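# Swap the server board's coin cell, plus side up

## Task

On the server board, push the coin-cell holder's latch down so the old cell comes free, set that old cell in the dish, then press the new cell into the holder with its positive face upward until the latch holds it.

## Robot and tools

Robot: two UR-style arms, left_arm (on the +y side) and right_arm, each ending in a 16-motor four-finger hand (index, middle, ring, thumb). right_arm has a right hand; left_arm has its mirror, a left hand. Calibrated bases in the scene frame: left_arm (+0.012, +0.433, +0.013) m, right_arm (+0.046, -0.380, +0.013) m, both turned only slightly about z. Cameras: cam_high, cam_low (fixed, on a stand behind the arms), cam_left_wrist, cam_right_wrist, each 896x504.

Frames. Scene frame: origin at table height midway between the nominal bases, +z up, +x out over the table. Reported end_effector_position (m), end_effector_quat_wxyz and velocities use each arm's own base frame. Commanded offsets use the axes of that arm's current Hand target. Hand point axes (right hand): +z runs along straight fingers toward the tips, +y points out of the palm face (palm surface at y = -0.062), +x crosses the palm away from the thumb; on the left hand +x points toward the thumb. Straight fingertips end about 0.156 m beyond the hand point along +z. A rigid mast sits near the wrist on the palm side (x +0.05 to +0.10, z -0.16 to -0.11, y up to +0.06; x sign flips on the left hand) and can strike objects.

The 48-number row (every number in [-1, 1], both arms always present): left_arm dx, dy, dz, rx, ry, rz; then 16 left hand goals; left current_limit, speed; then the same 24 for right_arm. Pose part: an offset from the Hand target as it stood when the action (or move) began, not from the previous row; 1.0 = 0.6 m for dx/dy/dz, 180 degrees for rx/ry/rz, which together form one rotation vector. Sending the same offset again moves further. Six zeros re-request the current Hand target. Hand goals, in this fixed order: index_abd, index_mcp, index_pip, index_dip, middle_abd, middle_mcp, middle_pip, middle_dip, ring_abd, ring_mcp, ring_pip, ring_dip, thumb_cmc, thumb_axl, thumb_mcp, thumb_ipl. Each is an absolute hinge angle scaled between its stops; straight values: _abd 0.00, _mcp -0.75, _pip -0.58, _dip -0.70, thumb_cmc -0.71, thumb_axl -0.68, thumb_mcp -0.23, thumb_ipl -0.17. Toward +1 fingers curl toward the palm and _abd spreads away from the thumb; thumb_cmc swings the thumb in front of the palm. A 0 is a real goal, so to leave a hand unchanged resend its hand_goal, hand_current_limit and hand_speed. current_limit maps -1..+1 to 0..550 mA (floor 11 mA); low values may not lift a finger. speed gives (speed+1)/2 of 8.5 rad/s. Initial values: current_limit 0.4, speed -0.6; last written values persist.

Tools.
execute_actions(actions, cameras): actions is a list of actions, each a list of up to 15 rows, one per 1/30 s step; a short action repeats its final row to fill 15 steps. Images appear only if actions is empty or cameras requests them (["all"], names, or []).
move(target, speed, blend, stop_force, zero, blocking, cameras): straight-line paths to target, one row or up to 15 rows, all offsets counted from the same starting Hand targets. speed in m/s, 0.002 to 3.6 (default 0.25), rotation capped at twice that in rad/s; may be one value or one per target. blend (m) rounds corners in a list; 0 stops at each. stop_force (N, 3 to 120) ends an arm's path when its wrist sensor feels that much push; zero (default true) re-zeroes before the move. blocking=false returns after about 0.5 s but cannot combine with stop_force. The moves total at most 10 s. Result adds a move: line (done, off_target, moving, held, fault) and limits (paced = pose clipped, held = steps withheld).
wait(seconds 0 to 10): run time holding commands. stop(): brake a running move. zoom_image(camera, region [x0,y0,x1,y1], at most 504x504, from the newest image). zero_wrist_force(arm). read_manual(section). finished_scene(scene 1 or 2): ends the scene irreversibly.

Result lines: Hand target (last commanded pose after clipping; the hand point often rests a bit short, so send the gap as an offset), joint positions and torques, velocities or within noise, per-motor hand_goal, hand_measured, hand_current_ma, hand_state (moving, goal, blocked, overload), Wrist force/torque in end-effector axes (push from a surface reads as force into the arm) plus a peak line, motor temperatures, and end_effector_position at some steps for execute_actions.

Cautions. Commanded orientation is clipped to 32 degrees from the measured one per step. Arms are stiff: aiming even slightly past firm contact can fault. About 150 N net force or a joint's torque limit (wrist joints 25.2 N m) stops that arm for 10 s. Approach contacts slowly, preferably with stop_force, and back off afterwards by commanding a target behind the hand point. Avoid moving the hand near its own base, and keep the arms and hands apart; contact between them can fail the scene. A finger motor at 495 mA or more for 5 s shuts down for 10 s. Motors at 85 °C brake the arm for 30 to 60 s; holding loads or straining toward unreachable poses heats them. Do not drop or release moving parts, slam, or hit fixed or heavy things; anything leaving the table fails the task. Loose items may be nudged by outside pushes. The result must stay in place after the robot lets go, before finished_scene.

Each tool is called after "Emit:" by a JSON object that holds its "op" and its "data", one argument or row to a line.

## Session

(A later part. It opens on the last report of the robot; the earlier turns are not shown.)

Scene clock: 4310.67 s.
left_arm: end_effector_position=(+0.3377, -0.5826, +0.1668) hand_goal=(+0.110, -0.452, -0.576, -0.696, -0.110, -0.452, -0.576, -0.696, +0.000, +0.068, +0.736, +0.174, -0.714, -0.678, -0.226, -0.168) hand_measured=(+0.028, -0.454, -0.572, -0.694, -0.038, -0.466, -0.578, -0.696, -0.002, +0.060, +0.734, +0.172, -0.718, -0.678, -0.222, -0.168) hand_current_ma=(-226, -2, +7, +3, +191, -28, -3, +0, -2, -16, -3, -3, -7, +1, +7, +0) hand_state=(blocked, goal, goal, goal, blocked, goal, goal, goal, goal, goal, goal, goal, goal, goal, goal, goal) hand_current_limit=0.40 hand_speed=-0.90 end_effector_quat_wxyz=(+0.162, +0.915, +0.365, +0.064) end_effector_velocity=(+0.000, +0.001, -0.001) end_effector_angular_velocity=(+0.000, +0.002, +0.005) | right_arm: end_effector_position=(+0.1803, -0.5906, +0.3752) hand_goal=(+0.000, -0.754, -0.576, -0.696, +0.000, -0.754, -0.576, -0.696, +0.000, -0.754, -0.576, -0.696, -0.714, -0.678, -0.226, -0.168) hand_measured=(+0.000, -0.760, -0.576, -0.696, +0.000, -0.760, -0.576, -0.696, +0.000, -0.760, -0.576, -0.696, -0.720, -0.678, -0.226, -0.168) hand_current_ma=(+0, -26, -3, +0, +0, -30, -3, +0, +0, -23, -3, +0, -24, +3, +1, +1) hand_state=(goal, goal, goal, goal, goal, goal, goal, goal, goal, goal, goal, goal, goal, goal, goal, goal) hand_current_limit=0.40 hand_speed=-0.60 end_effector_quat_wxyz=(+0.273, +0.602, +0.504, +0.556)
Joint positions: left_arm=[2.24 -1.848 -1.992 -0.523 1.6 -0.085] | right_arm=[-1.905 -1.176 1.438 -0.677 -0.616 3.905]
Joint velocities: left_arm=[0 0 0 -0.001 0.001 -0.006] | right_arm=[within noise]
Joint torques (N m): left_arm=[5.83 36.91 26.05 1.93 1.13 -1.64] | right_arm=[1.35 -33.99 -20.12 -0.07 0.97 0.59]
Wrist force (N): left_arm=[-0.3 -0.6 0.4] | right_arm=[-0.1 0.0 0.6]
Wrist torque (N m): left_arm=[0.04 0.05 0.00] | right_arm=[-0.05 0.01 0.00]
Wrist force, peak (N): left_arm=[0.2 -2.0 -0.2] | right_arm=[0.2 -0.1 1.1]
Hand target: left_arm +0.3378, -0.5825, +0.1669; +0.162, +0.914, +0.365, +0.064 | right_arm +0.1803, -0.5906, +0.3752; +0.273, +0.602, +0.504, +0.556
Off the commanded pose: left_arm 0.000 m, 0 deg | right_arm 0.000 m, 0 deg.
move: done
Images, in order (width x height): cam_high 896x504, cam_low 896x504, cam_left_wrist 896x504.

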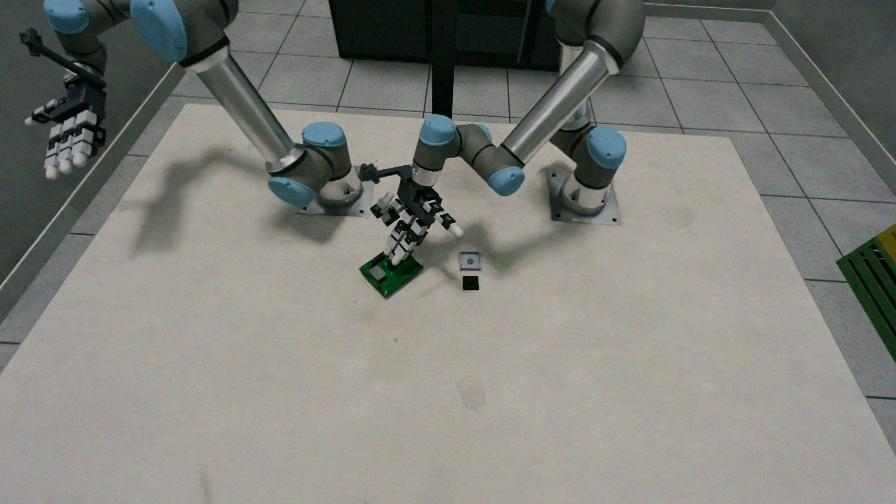

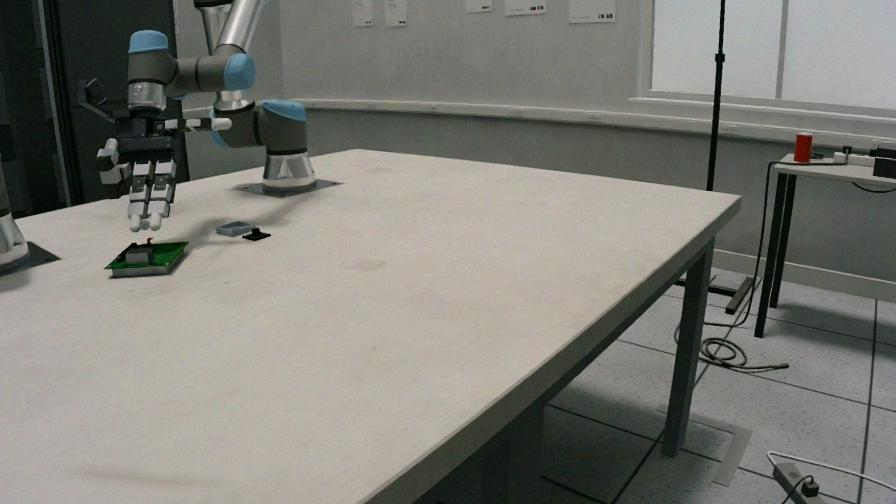

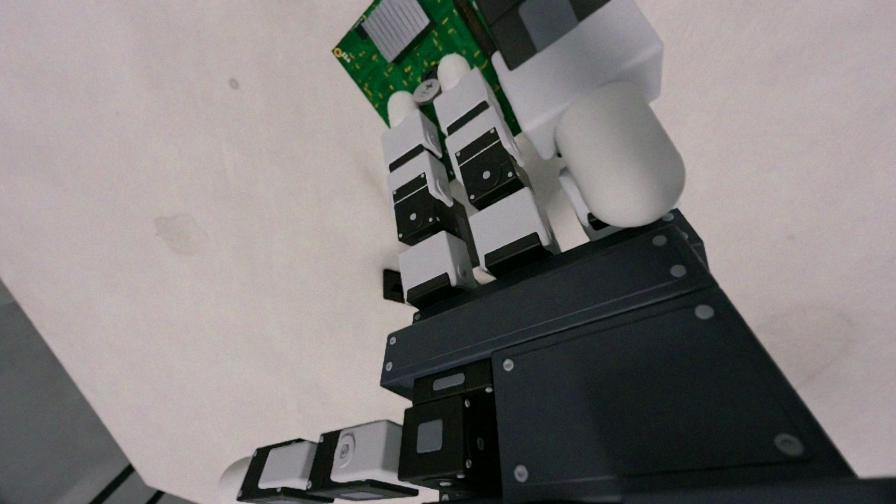

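Emit:
{"op": "move", "data": {
  "target": [0,-0.0137,0.0376,0,0,0,0.11,-0.452,-0.576,-0.696,-0.11,-0.452,-0.576,-0.696,0,0.068,0.737,0.174,-0.714,-0.678,-0.226,-0.168,0.4,-0.9,0,0,0,0,0,0,0,-0.754,-0.576,-0.696,0,-0.754,-0.576,-0.696,0,-0.754,-0.576,-0.696,-0.714,-0.678,-0.226,-0.168,0.4,-0.6],
  "speed": 0.06,
  "cameras": ["cam_left_wrist","cam_low","cam_high"]
}}

Emit:
{"op": "zoom_image", "data": {
  "camera": "cam_left_wrist",
  "region": [400, 30, 480, 110]
}}

Emit:
{"op": "zoom_image", "data": {
  "camera": "cam_low",
  "region": [125, 220, 165, 260]
}}

Emit:
{"op": "zoom_image", "data": {
  "camera": "cam_high",
  "region": [370, 240, 420, 290]
}}

Scene clock: 4349.33 s.
left_arm: end_effector_position=(+0.3377, -0.5825, +0.1426) hand_goal=(+0.110, -0.452, -0.576, -0.696, -0.110, -0.452, -0.576, -0.696, +0.000, +0.068, +0.736, +0.174, -0.714, -0.678, -0.226, -0.168) hand_measured=(+0.028, -0.454, -0.572, -0.694, -0.038, -0.466, -0.578, -0.696, -0.002, +0.060, +0.734, +0.172, -0.718, -0.678, -0.222, -0.168) hand_current_ma=(-226, -2, +7, +3, +191, -28, -3, +0, -2, -16, -3, -3, -7, +1, +7, +0) hand_state=(blocked, goal, goal, goal, blocked, goal, goal, goal, goal, goal, goal, goal, goal, goal, goal, goal) hand_current_limit=0.40 hand_speed=-0.90 end_effector_quat_wxyz=(+0.162, +0.915, +0.365, +0.064) | right_arm: end_effector_position=(+0.1803, -0.5906, +0.3752) hand_goal=(+0.000, -0.754, -0.576, -0.696, +0.000, -0.754, -0.576, -0.696, +0.000, -0.754, -0.576, -0.696, -0.714, -0.678, -0.226, -0.168) hand_measured=(+0.000, -0.760, -0.576, -0.696, +0.000, -0.760, -0.576, -0.696, +0.000, -0.760, -0.576, -0.696, -0.720, -0.678, -0.226, -0.168) hand_current_ma=(+0, -26, -3, +0, +0, -30, -3, +0, +0, -23, -3, +0, -24, +3, +1, +1) hand_state=(goal, goal, goal, goal, goal, goal, goal, goal, goal, goal, goal, goal, goal, goal, goal, goal) hand_current_limit=0.40 hand_speed=-0.60 end_effector_quat_wxyz=(+0.273, +0.602, +0.504, +0.556)
Joint positions: left_arm=[2.24 -1.89 -2.015 -0.458 1.601 -0.085] | right_arm=[-1.905 -1.176 1.438 -0.677 -0.616 3.905]
Joint torques (N m): left_arm=[5.49 40.62 30.7 1.78 1.49 -1.89] | right_arm=[0.1 -34.23 -20.85 -0.1 0.93 0.78]
Wrist force (N): left_arm=[-0.5 -0.4 0.1] | right_arm=[0.0 -0.1 0.6]
Wrist torque (N m): left_arm=[0.08 0.09 0.04] | right_arm=[-0.06 0.01 0.00]
Wrist force, peak (N): left_arm=[-0.4 -0.7 0.9] | right_arm=[0.0 0.2 0.9]
Hand target: left_arm +0.3378, -0.5826, +0.1428; +0.162, +0.914, +0.365, +0.064 | right_arm +0.1803, -0.5906, +0.3752; +0.273, +0.602, +0.504, +0.556
Off the commanded pose: left_arm 0.000 m, 0 deg | right_arm 0.000 m, 0 deg.
move: done
Images, in order (width x height): cam_high 896x504, cam_low 896x504, cam_left_wrist 896x504.

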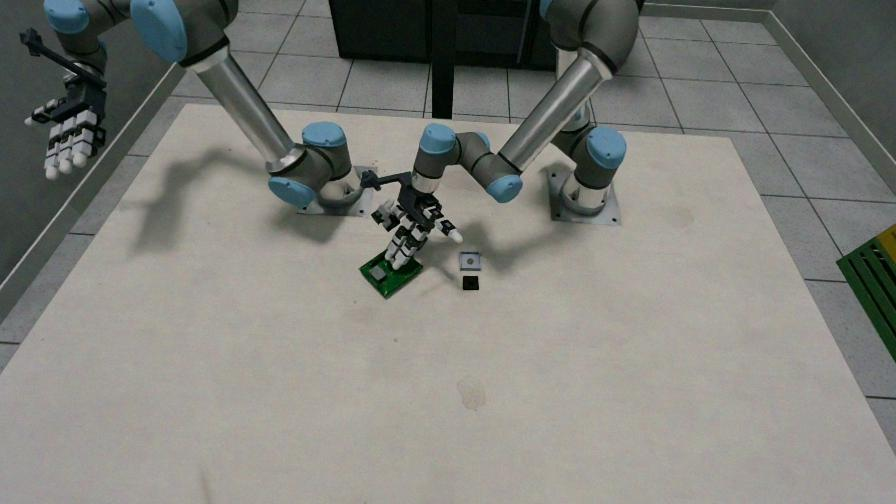

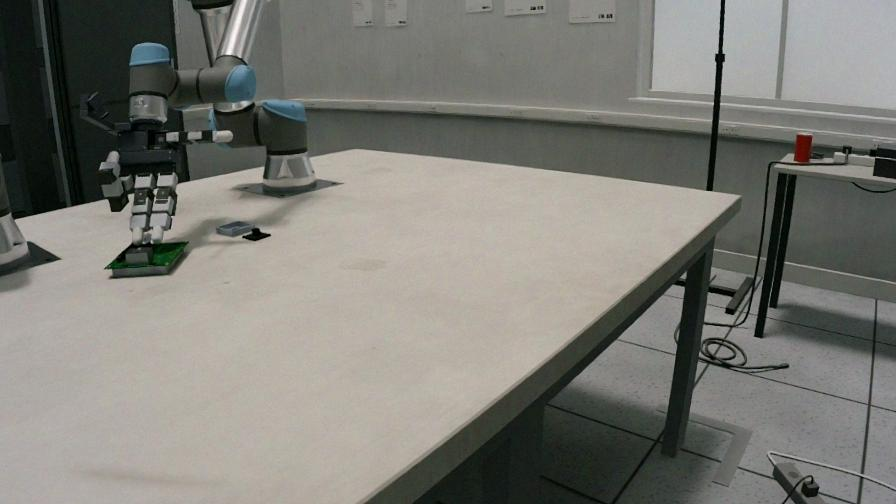

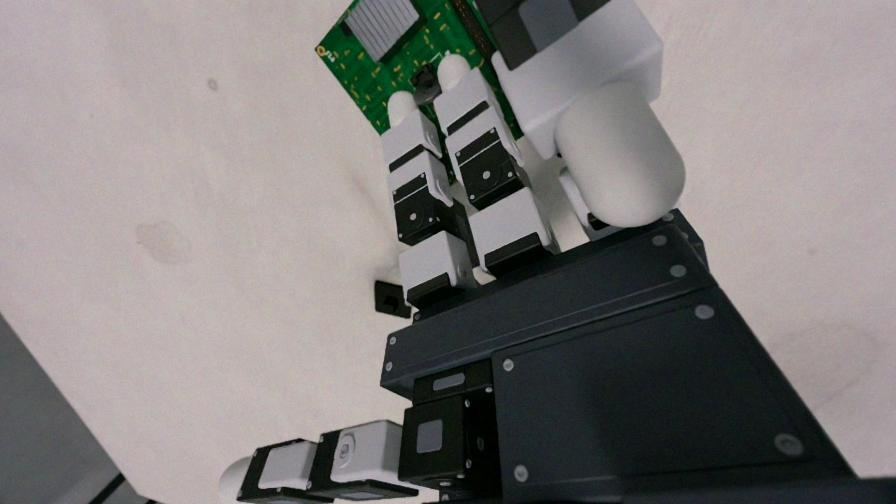

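Scaled by 6.300 from the camera's 896x504 image, which has a finer 1280x720 frame.

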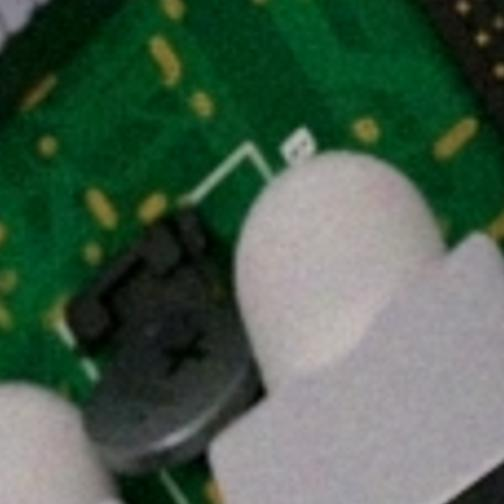

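Scaled by 12.600 from the camera's 896x504 image, which has a finer 1280x720 frame.

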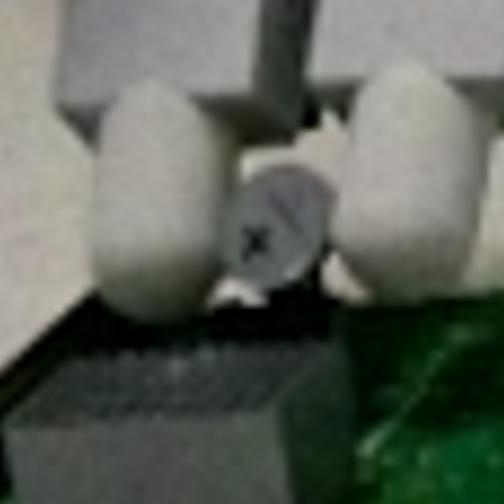

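Scaled by 10.080 from the camera's 896x504 image, which has a finer 1280x720 frame.

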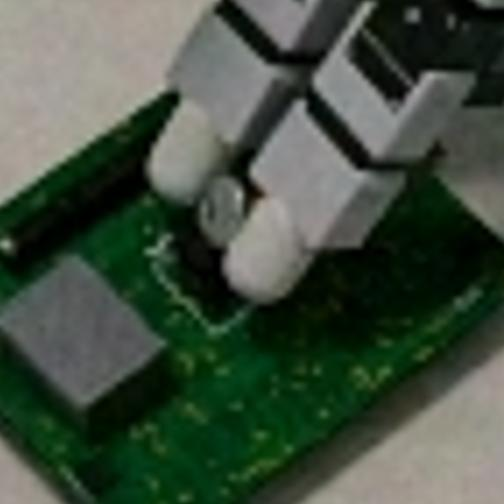

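Emit:
{"op": "move", "data": {
  "target": [
    [0,0.00235,0.00085,0,0,0,0.11,-0.452,-0.576,-0.696,-0.11,-0.452,-0.576,-0.696,0,0.068,0.737,0.174,-0.714,-0.678,-0.226,-0.168,0.4,-0.9,0,0,0,0,0,0,0,-0.754,-0.576,-0.696,0,-0.754,-0.576,-0.696,0,-0.754,-0.576,-0.696,-0.714,-0.678,-0.226,-0.168,0.4,-0.6],
    [0,-0.0019,0.0126,0,0,0,0.11,-0.452,-0.576,-0.696,-0.11,-0.452,-0.576,-0.696,0,0.068,0.737,0.174,-0.714,-0.678,-0.226,-0.168,0.4,-0.9,0,0,0,0,0,0,0,-0.754,-0.576,-0.696,0,-0.754,-0.576,-0.696,0,-0.754,-0.576,-0.696,-0.714,-0.678,-0.226,-0.168,0.4,-0.6]
  ],
  "speed": [0.02,0.008],
  "stop_force": 3,
  "cameras": ["cam_left_wrist","cam_low","cam_high"]
}}

Emit:
{"op": "zoom_image", "data": {
  "camera": "cam_left_wrist",
  "region": [400, 30, 480, 110]
}}

Emit:
{"op": "zoom_image", "data": {
  "camera": "cam_low",
  "region": [125, 220, 165, 260]
}}

Scene clock: 4380.40 s.
left_arm: end_effector_position=(+0.3388, -0.5837, +0.1353) hand_goal=(+0.110, -0.452, -0.576, -0.696, -0.110, -0.452, -0.576, -0.696, +0.000, +0.068, +0.736, +0.174, -0.714, -0.678, -0.226, -0.168) hand_measured=(+0.066, -0.460, -0.578, -0.696, -0.074, -0.466, -0.578, -0.696, -0.002, +0.060, +0.734, +0.172, -0.718, -0.678, -0.222, -0.168) hand_current_ma=(-104, -16, -3, +1, +77, -28, -3, +0, -2, -16, -3, -3, -7, +1, +7, +0) hand_state=(blocked, goal, goal, goal, blocked, goal, goal, goal, goal, goal, goal, goal, goal, goal, goal, goal) hand_current_limit=0.40 hand_speed=-0.90 end_effector_quat_wxyz=(+0.162, +0.915, +0.365, +0.064) | right_arm: end_effector_position=(+0.1803, -0.5906, +0.3752) hand_goal=(+0.000, -0.754, -0.576, -0.696, +0.000, -0.754, -0.576, -0.696, +0.000, -0.754, -0.576, -0.696, -0.714, -0.678, -0.226, -0.168) hand_measured=(+0.000, -0.760, -0.576, -0.696, +0.000, -0.760, -0.576, -0.696, +0.000, -0.760, -0.576, -0.696, -0.720, -0.678, -0.226, -0.168) hand_current_ma=(+0, -26, -3, +0, +0, -30, -3, +0, +0, -23, -3, +0, -24, +3, +1, +1) hand_state=(goal, goal, goal, goal, goal, goal, goal, goal, goal, goal, goal, goal, goal, goal, goal, goal) hand_current_limit=0.40 hand_speed=-0.60 end_effector_quat_wxyz=(+0.273, +0.602, +0.504, +0.556)
Joint positions: left_arm=[2.24 -1.906 -2.017 -0.44 1.6 -0.085] | right_arm=[-1.905 -1.176 1.438 -0.677 -0.616 3.905]
Joint torques (N m): left_arm=[10.98 38.55 21.35 2.02 -0.28 1.79] | right_arm=[1.49 -33.85 -19.84 0 0.91 0.57]
Wrist force (N): left_arm=[-0.7 -0.9 0.1] | right_arm=[0.0 0.0 0.6]
Wrist torque (N m): left_arm=[0.08 0.04 0.01] | right_arm=[-0.05 0.00 0.01]
Wrist force, peak (N): left_arm=[-1.8 -1.2 -1.1] | right_arm=[0.2 0.2 1.0]
Hand target: left_arm +0.3388, -0.5837, +0.1354; +0.162, +0.914, +0.365, +0.064 | right_arm +0.1803, -0.5906, +0.3752; +0.273, +0.602, +0.504, +0.556
Off the commanded pose: left_arm 0.000 m, 0 deg | right_arm 0.000 m, 0 deg.
move: done
Images, in order (width x height): cam_high 896x504, cam_low 896x504, cam_left_wrist 896x504.

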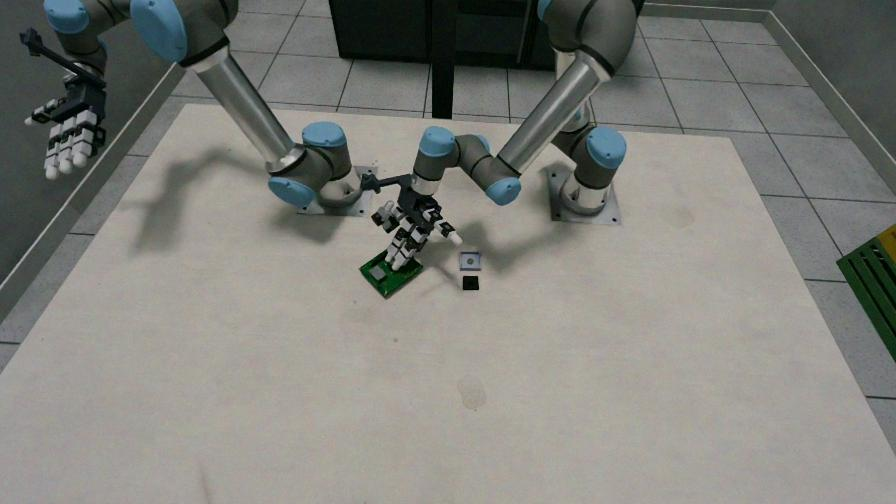

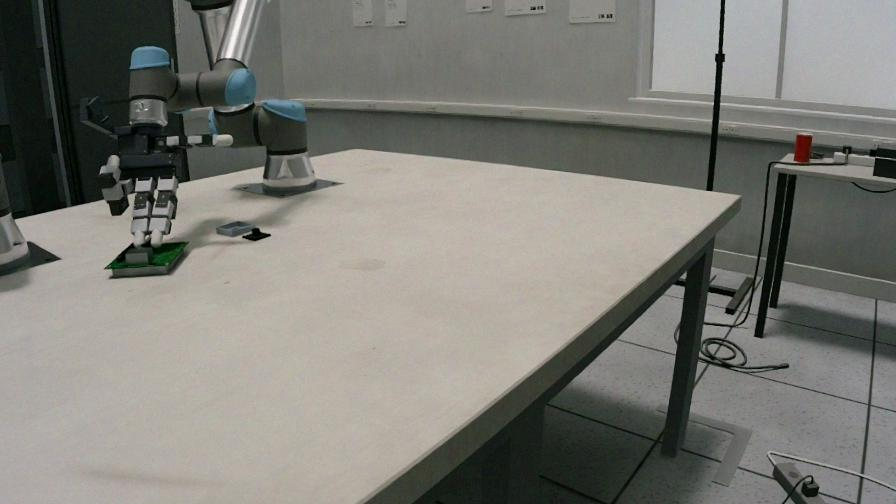

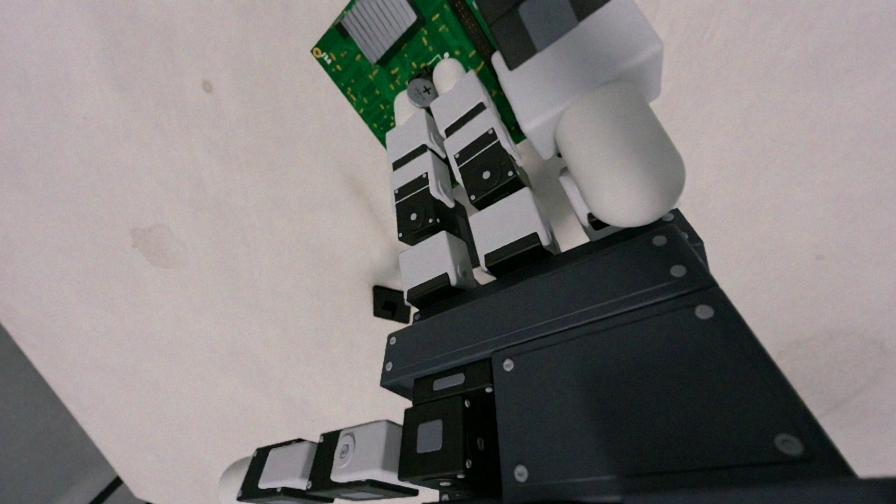

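Scaled by 6.300 from the camera's 896x504 image, which has a finer 1280x720 frame.

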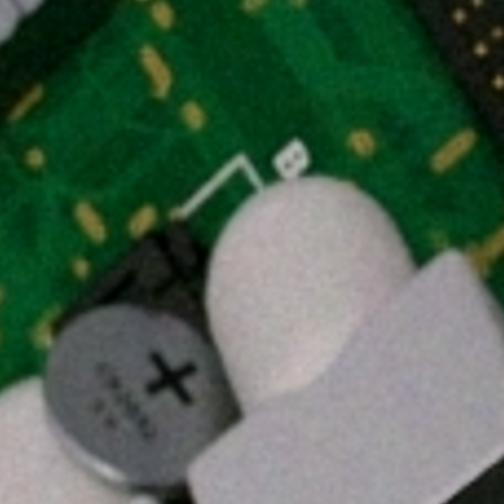

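Scaled by 12.600 from the camera's 896x504 image, which has a finer 1280x720 frame.

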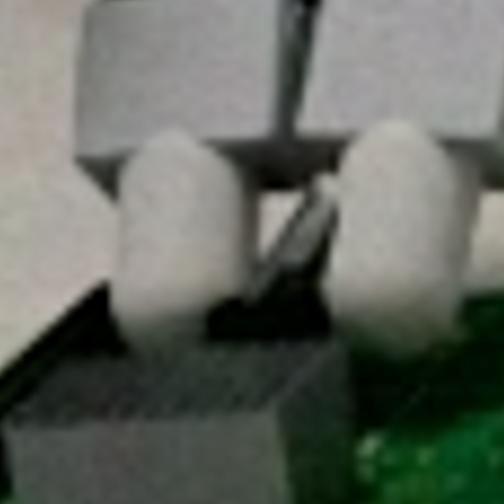

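Emit:
{"op": "zoom_image", "data": {
  "camera": "cam_low",
  "region": [135, 225, 160, 250]
}}

Emit:
{"op": "zoom_image", "data": {
  "camera": "cam_high",
  "region": [375, 245, 415, 285]
}}

Emit:
{"op": "zoom_image", "data": {
  "camera": "cam_left_wrist",
  "region": [395, 55, 455, 115]
}}

Scaled by 20.160 from the camera's 896x504 image, which has a finer 1280x720 frame.

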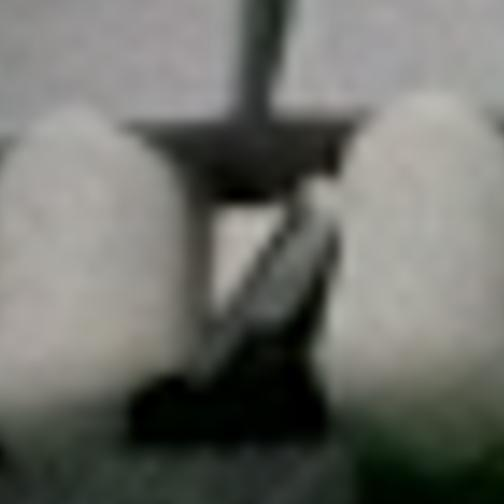

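Scaled by 12.600 from the camera's 896x504 image, which has a finer 1280x720 frame.

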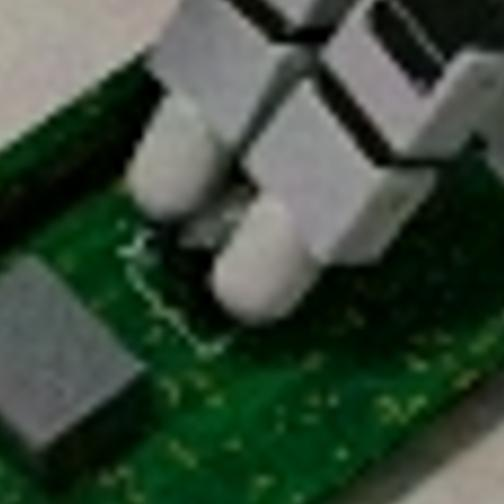

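Scaled by 8.400 from the camera's 896x504 image, which has a finer 1280x720 frame.

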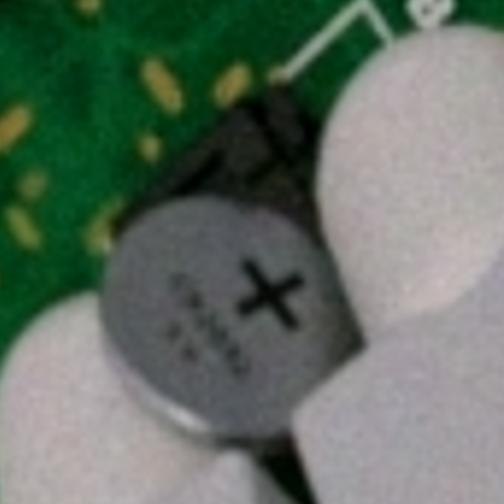

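Emit:
{"op": "move", "data": {
  "target": [-0.0053,0,0,0,0,0,0.11,-0.452,-0.576,-0.696,-0.11,-0.452,-0.576,-0.696,0,0.068,0.737,0.174,-0.714,-0.678,-0.226,-0.168,0.4,-0.97,0,0,0,0,0,0,0,-0.754,-0.576,-0.696,0,-0.754,-0.576,-0.696,0,-0.754,-0.576,-0.696,-0.714,-0.678,-0.226,-0.168,0.4,-0.6],
  "speed": 0.01,
  "cameras": ["cam_left_wrist","cam_low"]
}}

Emit:
{"op": "zoom_image", "data": {
  "camera": "cam_low",
  "region": [135, 225, 160, 250]
}}

Emit:
{"op": "zoom_image", "data": {
  "camera": "cam_left_wrist",
  "region": [395, 55, 455, 115]
}}

Scene clock: 4450.07 s.
left_arm: end_effector_position=(+0.3365, -0.5859, +0.1354) hand_goal=(+0.110, -0.452, -0.576, -0.696, -0.110, -0.452, -0.576, -0.696, +0.000, +0.068, +0.736, +0.174, -0.714, -0.678, -0.226, -0.168) hand_measured=(+0.046, -0.462, -0.580, -0.696, -0.102, -0.464, -0.578, -0.696, -0.002, +0.060, +0.734, +0.172, -0.718, -0.678, -0.222, -0.168) hand_current_ma=(-165, -22, -5, +0, +10, -26, -3, +0, -2, -16, -3, -3, -7, +1, +7, +0) hand_state=(blocked, goal, goal, goal, goal, goal, goal, goal, goal, goal, goal, goal, goal, goal, goal, goal) hand_current_limit=0.40 hand_speed=-0.97 end_effector_quat_wxyz=(+0.162, +0.914, +0.365, +0.064) | right_arm: end_effector_position=(+0.1803, -0.5906, +0.3752) hand_goal=(+0.000, -0.754, -0.576, -0.696, +0.000, -0.754, -0.576, -0.696, +0.000, -0.754, -0.576, -0.696, -0.714, -0.678, -0.226, -0.168) hand_measured=(+0.000, -0.760, -0.576, -0.696, +0.000, -0.760, -0.576, -0.696, +0.000, -0.760, -0.576, -0.696, -0.720, -0.678, -0.226, -0.168) hand_current_ma=(+0, -26, -3, +0, +0, -30, -3, +0, +0, -23, -3, +0, -24, +3, +1, +1) hand_state=(goal, goal, goal, goal, goal, goal, goal, goal, goal, goal, goal, goal, goal, goal, goal, goal) hand_current_limit=0.40 hand_speed=-0.60 end_effector_quat_wxyz=(+0.273, +0.602, +0.504, +0.556)
Joint positions: left_arm=[2.234 -1.908 -2.014 -0.441 1.603 -0.091] | right_arm=[-1.905 -1.176 1.438 -0.677 -0.616 3.905]
Joint torques (N m): left_arm=[-6.83 25.04 27.34 2.22 -0.14 -0.54] | right_arm=[0.43 -33.55 -20.32 -0.2 0.96 0.63]
Wrist force (N): left_arm=[2.9 -1.8 -3.1] | right_arm=[0.1 0.2 0.7]
Wrist torque (N m): left_arm=[0.33 0.45 0.26] | right_arm=[-0.03 -0.02 0.02]
Wrist force, peak (N): left_arm=[2.9 -2.4 -2.9] | right_arm=[0.3 0.4 0.8]
Hand target: left_arm +0.3365, -0.5859, +0.1354; +0.162, +0.914, +0.365, +0.064 | right_arm +0.1803, -0.5906, +0.3752; +0.273, +0.602, +0.504, +0.556
Off the commanded pose: left_arm 0.000 m, 0 deg | right_arm 0.000 m, 0 deg.
move: done
Images, in order (width x height): cam_low 896x504, cam_left_wrist 896x504.

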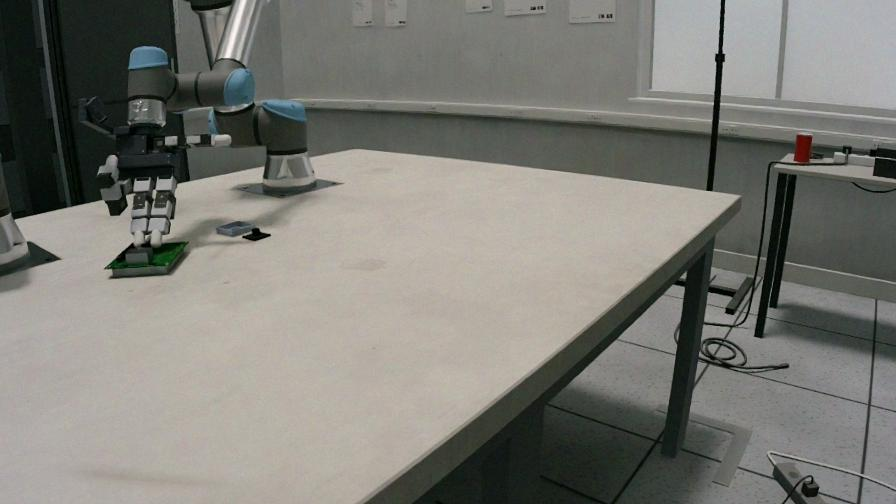

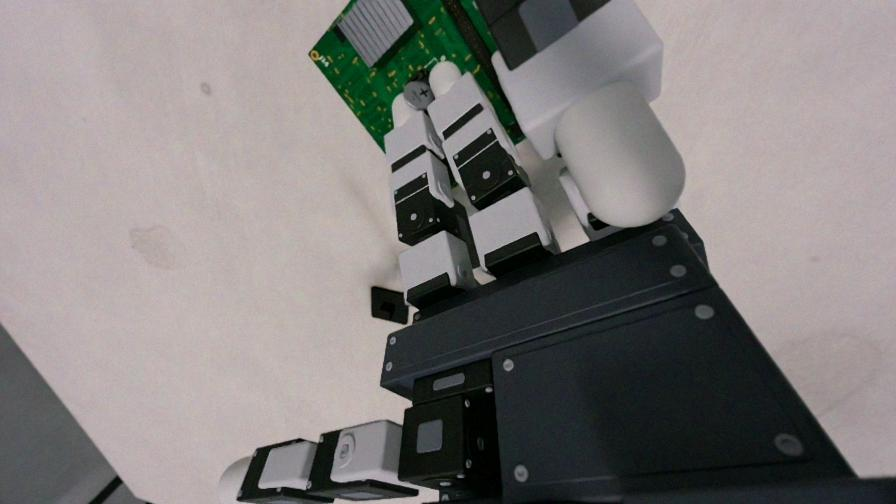

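Scaled by 20.160 from the camera's 896x504 image, which has a finer 1280x720 frame.

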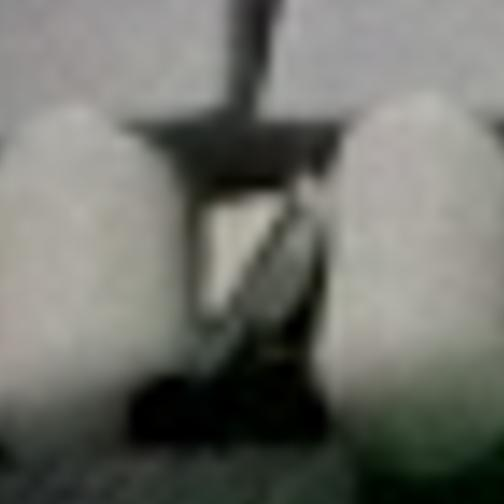

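Scaled by 8.400 from the camera's 896x504 image, which has a finer 1280x720 frame.

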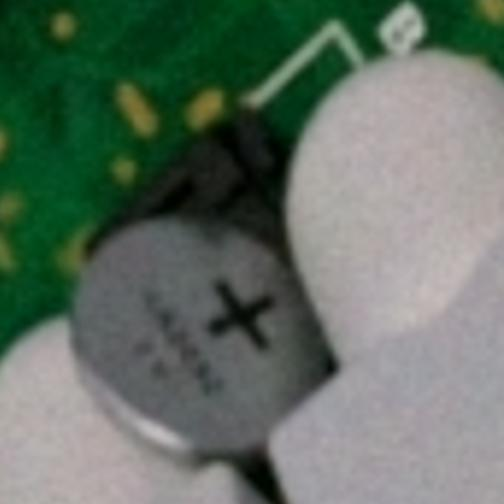

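Emit:
{"op": "move", "data": {
  "target": [0,0,0,0,0,0,0.05,-0.452,-0.576,-0.696,0.06,-0.452,-0.576,-0.696,0,0.068,0.737,0.174,-0.714,-0.678,-0.226,-0.168,0.4,-0.97,0,0,0,0,0,0,0,-0.754,-0.576,-0.696,0,-0.754,-0.576,-0.696,0,-0.754,-0.576,-0.696,-0.714,-0.678,-0.226,-0.168,0.4,-0.6],
  "cameras": ["cam_left_wrist","cam_low"]
}}

Emit:
{"op": "zoom_image", "data": {
  "camera": "cam_low",
  "region": [135, 225, 160, 250]
}}

Emit:
{"op": "zoom_image", "data": {
  "camera": "cam_left_wrist",
  "region": [395, 55, 455, 115]
}}

Scene clock: 4460.13 s.
left_arm: end_effector_position=(+0.3365, -0.5859, +0.1354) hand_goal=(+0.050, -0.452, -0.576, -0.696, +0.060, -0.452, -0.576, -0.696, +0.000, +0.068, +0.736, +0.174, -0.714, -0.678, -0.226, -0.168) hand_measured=(+0.038, -0.464, -0.580, -0.696, +0.056, -0.464, -0.578, -0.696, -0.002, +0.060, +0.734, +0.172, -0.718, -0.678, -0.222, -0.168) hand_current_ma=(-21, -23, -6, +0, -3, -26, -3, +0, -2, -16, -3, -3, -7, +1, +7, +0) hand_state=(goal, goal, goal, goal, goal, goal, goal, goal, goal, goal, goal, goal, goal, goal, goal, goal) hand_current_limit=0.40 hand_speed=-0.97 end_effector_quat_wxyz=(+0.162, +0.914, +0.365, +0.064) | right_arm: end_effector_position=(+0.1803, -0.5906, +0.3752) hand_goal=(+0.000, -0.754, -0.576, -0.696, +0.000, -0.754, -0.576, -0.696, +0.000, -0.754, -0.576, -0.696, -0.714, -0.678, -0.226, -0.168) hand_measured=(+0.000, -0.760, -0.576, -0.696, +0.000, -0.760, -0.576, -0.696, +0.000, -0.760, -0.576, -0.696, -0.720, -0.678, -0.226, -0.168) hand_current_ma=(+0, -26, -3, +0, +0, -30, -3, +0, +0, -23, -3, +0, -24, +3, +1, +1) hand_state=(goal, goal, goal, goal, goal, goal, goal, goal, goal, goal, goal, goal, goal, goal, goal, goal) hand_current_limit=0.40 hand_speed=-0.60 end_effector_quat_wxyz=(+0.273, +0.602, +0.504, +0.556)
Joint positions: left_arm=[2.234 -1.908 -2.014 -0.441 1.603 -0.09] | right_arm=[-1.905 -1.176 1.438 -0.677 -0.616 3.905]
Joint torques (N m): left_arm=[11.25 33.87 9.33 3.7 0.3 1.8] | right_arm=[1.58 -33.83 -20.48 -0.09 0.88 0.64]
Wrist force (N): left_arm=[0.3 -1.3 -0.7] | right_arm=[0.1 0.2 0.6]
Wrist torque (N m): left_arm=[0.14 0.18 0.18] | right_arm=[-0.02 -0.01 0.02]
Wrist force, peak (N): left_arm=[3.0 -1.9 -3.5] | right_arm=[0.1 0.4 0.9]
Hand target: left_arm +0.3365, -0.5859, +0.1354; +0.162, +0.914, +0.365, +0.064 | right_arm +0.1803, -0.5906, +0.3752; +0.273, +0.602, +0.504, +0.556
Off the commanded pose: left_arm 0.000 m, 0 deg | right_arm 0.000 m, 0 deg.
move: done
Images, in order (width x height): cam_low 896x504, cam_left_wrist 896x504.

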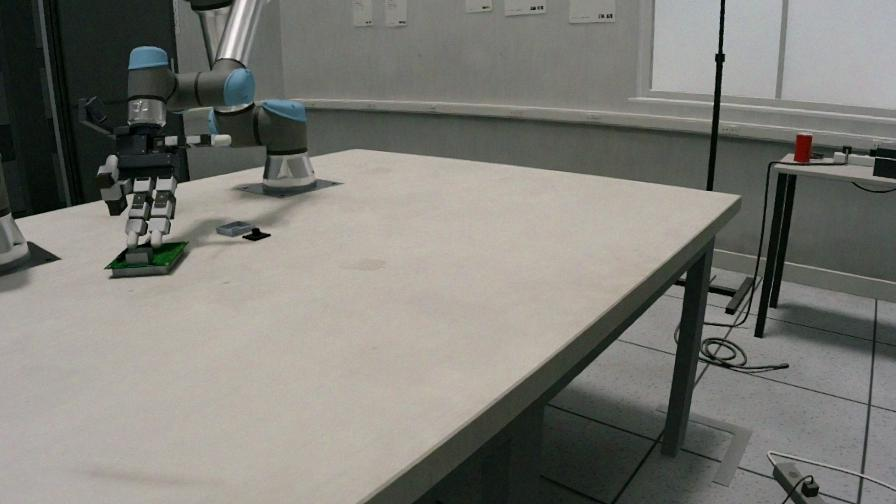

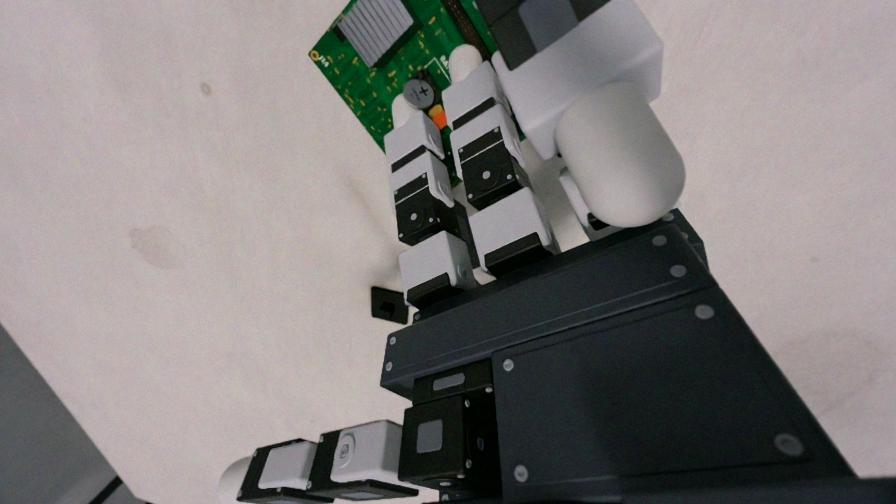

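Scaled by 20.160 from the camera's 896x504 image, which has a finer 1280x720 frame.

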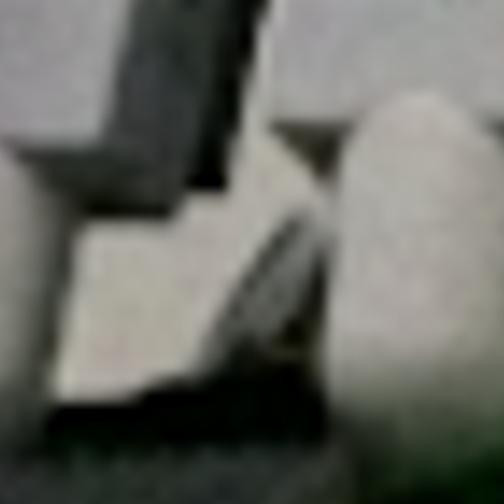

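Scaled by 8.400 from the camera's 896x504 image, which has a finer 1280x720 frame.

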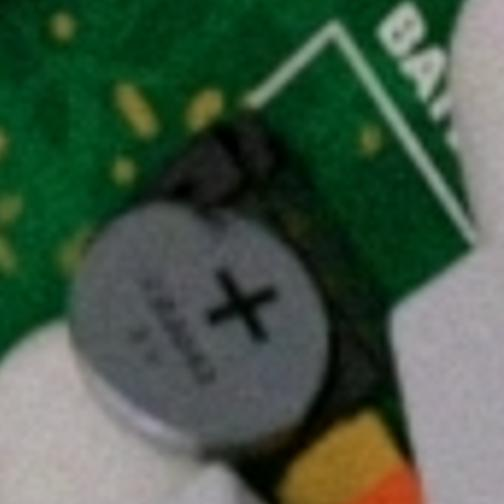

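Emit:
{"op": "move", "data": {
  "target": [0,0.0023,-0.0063,0,0,0,0.05,-0.452,-0.576,-0.696,0.06,-0.452,-0.576,-0.696,0,0.068,0.737,0.174,-0.714,-0.678,-0.226,-0.168,0.4,-0.95,0,0,0,0,0,0,0,-0.754,-0.576,-0.696,0,-0.754,-0.576,-0.696,0,-0.754,-0.576,-0.696,-0.714,-0.678,-0.226,-0.168,0.4,-0.6],
  "speed": 0.01
}}

Emit:
{"op": "move", "data": {
  "target": [0,0,0,0,0,0,0.05,-0.452,-0.576,-0.696,-0.12,-0.452,-0.576,-0.696,0,0.068,0.737,0.174,-0.714,-0.678,-0.226,-0.168,0.4,-0.95,0,0,0,0,0,0,0,-0.754,-0.576,-0.696,0,-0.754,-0.576,-0.696,0,-0.754,-0.576,-0.696,-0.714,-0.678,-0.226,-0.168,0.4,-0.6],
  "cameras": ["cam_left_wrist","cam_low"]
}}

Emit:
{"op": "zoom_image", "data": {
  "camera": "cam_low",
  "region": [135, 225, 160, 250]
}}

Emit:
{"op": "zoom_image", "data": {
  "camera": "cam_left_wrist",
  "region": [395, 55, 455, 115]
}}

Scene clock: 4536.43 s.
left_arm: end_effector_position=(+0.3365, -0.5859, +0.1395) hand_goal=(+0.050, -0.452, -0.576, -0.696, +0.060, -0.452, -0.576, -0.696, +0.000, +0.068, +0.736, +0.174, -0.714, -0.678, -0.226, -0.168) hand_measured=(+0.042, -0.464, -0.580, -0.696, +0.056, -0.464, -0.578, -0.696, -0.002, +0.060, +0.734, +0.172, -0.718, -0.678, -0.222, -0.168) hand_current_ma=(-12, -23, -6, +0, -3, -26, -3, +0, -2, -16, -3, -3, -7, +1, +7, +0) hand_state=(goal, goal, goal, goal, goal, goal, goal, goal, goal, goal, goal, goal, goal, goal, goal, goal) hand_current_limit=0.40 hand_speed=-0.95 end_effector_quat_wxyz=(+0.162, +0.914, +0.365, +0.064) | right_arm: end_effector_position=(+0.1803, -0.5906, +0.3752) hand_goal=(+0.000, -0.754, -0.576, -0.696, +0.000, -0.754, -0.576, -0.696, +0.000, -0.754, -0.576, -0.696, -0.714, -0.678, -0.226, -0.168) hand_measured=(+0.000, -0.760, -0.576, -0.696, +0.000, -0.760, -0.576, -0.696, +0.000, -0.760, -0.576, -0.696, -0.720, -0.678, -0.226, -0.168) hand_current_ma=(+0, -26, -3, +0, +0, -30, -3, +0, +0, -23, -3, +0, -24, +3, +1, +1) hand_state=(goal, goal, goal, goal, goal, goal, goal, goal, goal, goal, goal, goal, goal, goal, goal, goal) hand_current_limit=0.40 hand_speed=-0.60 end_effector_quat_wxyz=(+0.273, +0.602, +0.504, +0.556)
Joint positions: left_arm=[2.234 -1.9 -2.011 -0.452 1.603 -0.09] | right_arm=[-1.905 -1.176 1.438 -0.677 -0.616 3.905]
Joint torques (N m): left_arm=[11.37 30.45 27.01 3.64 0.91 0.88] | right_arm=[1.1 -34.25 -20.5 -0.17 0.94 0.55]
Wrist force (N): left_arm=[-0.7 -0.7 -0.1] | right_arm=[0.1 0.1 0.7]
Wrist torque (N m): left_arm=[0.09 0.13 0.14] | right_arm=[-0.04 -0.02 0.02]
Wrist force, peak (N): left_arm=[0.3 -1.3 -0.8] | right_arm=[0.2 0.2 0.9]
Hand target: left_arm +0.3365, -0.5859, +0.1394; +0.162, +0.914, +0.365, +0.064 | right_arm +0.1803, -0.5906, +0.3752; +0.273, +0.602, +0.504, +0.556
Off the commanded pose: left_arm 0.000 m, 0 deg | right_arm 0.000 m, 0 deg.
move: done

Scene clock: 4537.50 s.
left_arm: end_effector_position=(+0.3365, -0.5859, +0.1394) hand_goal=(+0.050, -0.452, -0.576, -0.696, -0.120, -0.452, -0.576, -0.696, +0.000, +0.068, +0.736, +0.174, -0.714, -0.678, -0.226, -0.168) hand_measured=(+0.042, -0.464, -0.580, -0.696, -0.108, -0.464, -0.578, -0.696, -0.002, +0.060, +0.734, +0.172, -0.718, -0.678, -0.222, -0.168) hand_current_ma=(-12, -23, -6, +0, +19, -26, -3, +0, -2, -16, -3, -3, -7, +1, +7, +0) hand_state=(goal, goal, goal, goal, goal, goal, goal, goal, goal, goal, goal, goal, goal, goal, goal, goal) hand_current_limit=0.40 hand_speed=-0.95 end_effector_quat_wxyz=(+0.162, +0.914, +0.365, +0.064) | right_arm: end_effector_position=(+0.1803, -0.5906, +0.3752) hand_goal=(+0.000, -0.754, -0.576, -0.696, +0.000, -0.754, -0.576, -0.696, +0.000, -0.754, -0.576, -0.696, -0.714, -0.678, -0.226, -0.168) hand_measured=(+0.000, -0.760, -0.576, -0.696, +0.000, -0.760, -0.576, -0.696, +0.000, -0.760, -0.576, -0.696, -0.720, -0.678, -0.226, -0.168) hand_current_ma=(+0, -26, -3, +0, +0, -30, -3, +0, +0, -23, -3, +0, -24, +3, +1, +1) hand_state=(goal, goal, goal, goal, goal, goal, goal, goal, goal, goal, goal, goal, goal, goal, goal, goal) hand_current_limit=0.40 hand_speed=-0.60 end_effector_quat_wxyz=(+0.273, +0.602, +0.504, +0.556)
Joint positions: left_arm=[2.234 -1.901 -2.011 -0.452 1.603 -0.09] | right_arm=[-1.905 -1.176 1.438 -0.677 -0.616 3.905]
Joint torques (N m): left_arm=[10.82 23.88 8.86 4.57 0.64 1.26] | right_arm=[1.12 -34.04 -20.43 -0.11 0.9 0.6]
Wrist force (N): left_arm=[-0.5 -0.5 0.0] | right_arm=[0.1 0.0 0.6]
Wrist torque (N m): left_arm=[0.09 0.02 0.17] | right_arm=[-0.05 -0.01 0.01]
Wrist force, peak (N): left_arm=[-0.8 -0.8 -0.1] | right_arm=[0.2 0.2 0.9]
Hand target: left_arm +0.3365, -0.5859, +0.1394; +0.162, +0.914, +0.365, +0.064 | right_arm +0.1803, -0.5906, +0.3752; +0.273, +0.602, +0.504, +0.556
Off the commanded pose: left_arm 0.000 m, 0 deg | right_arm 0.000 m, 0 deg.
move: done
Images, in order (width x height): cam_low 896x504, cam_left_wrist 896x504.

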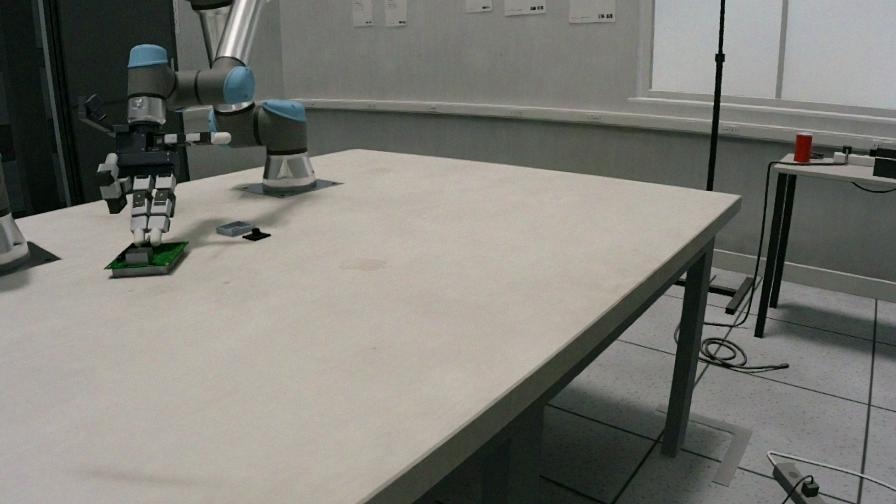

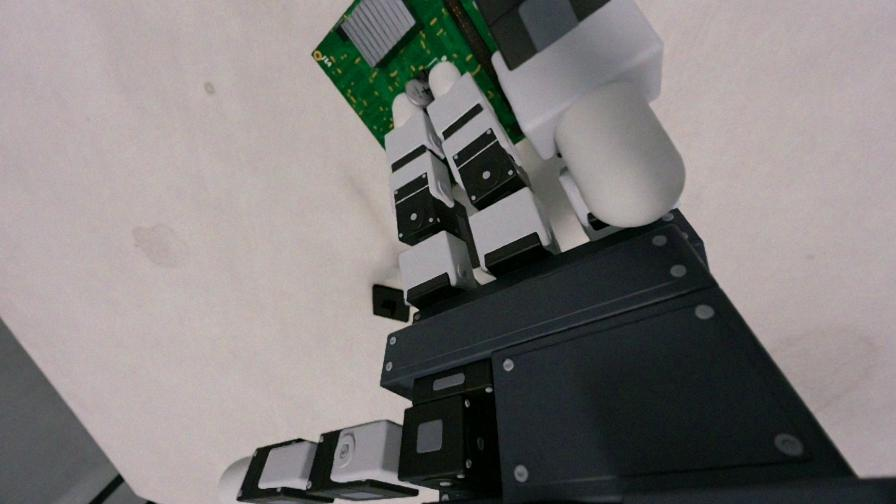

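Scaled by 20.160 from the camera's 896x504 image, which has a finer 1280x720 frame.

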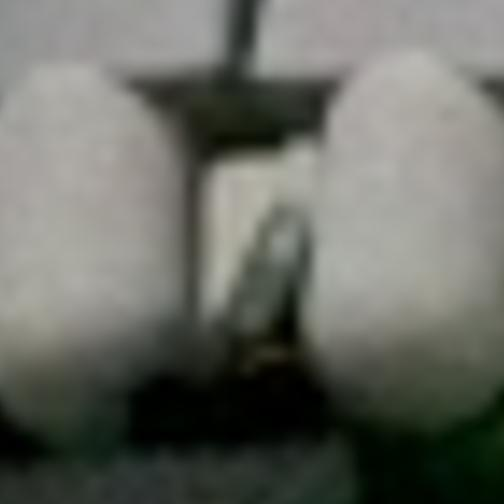

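Scaled by 8.400 from the camera's 896x504 image, which has a finer 1280x720 frame.

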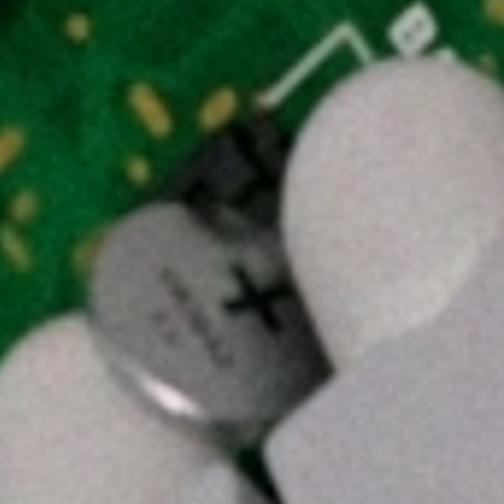

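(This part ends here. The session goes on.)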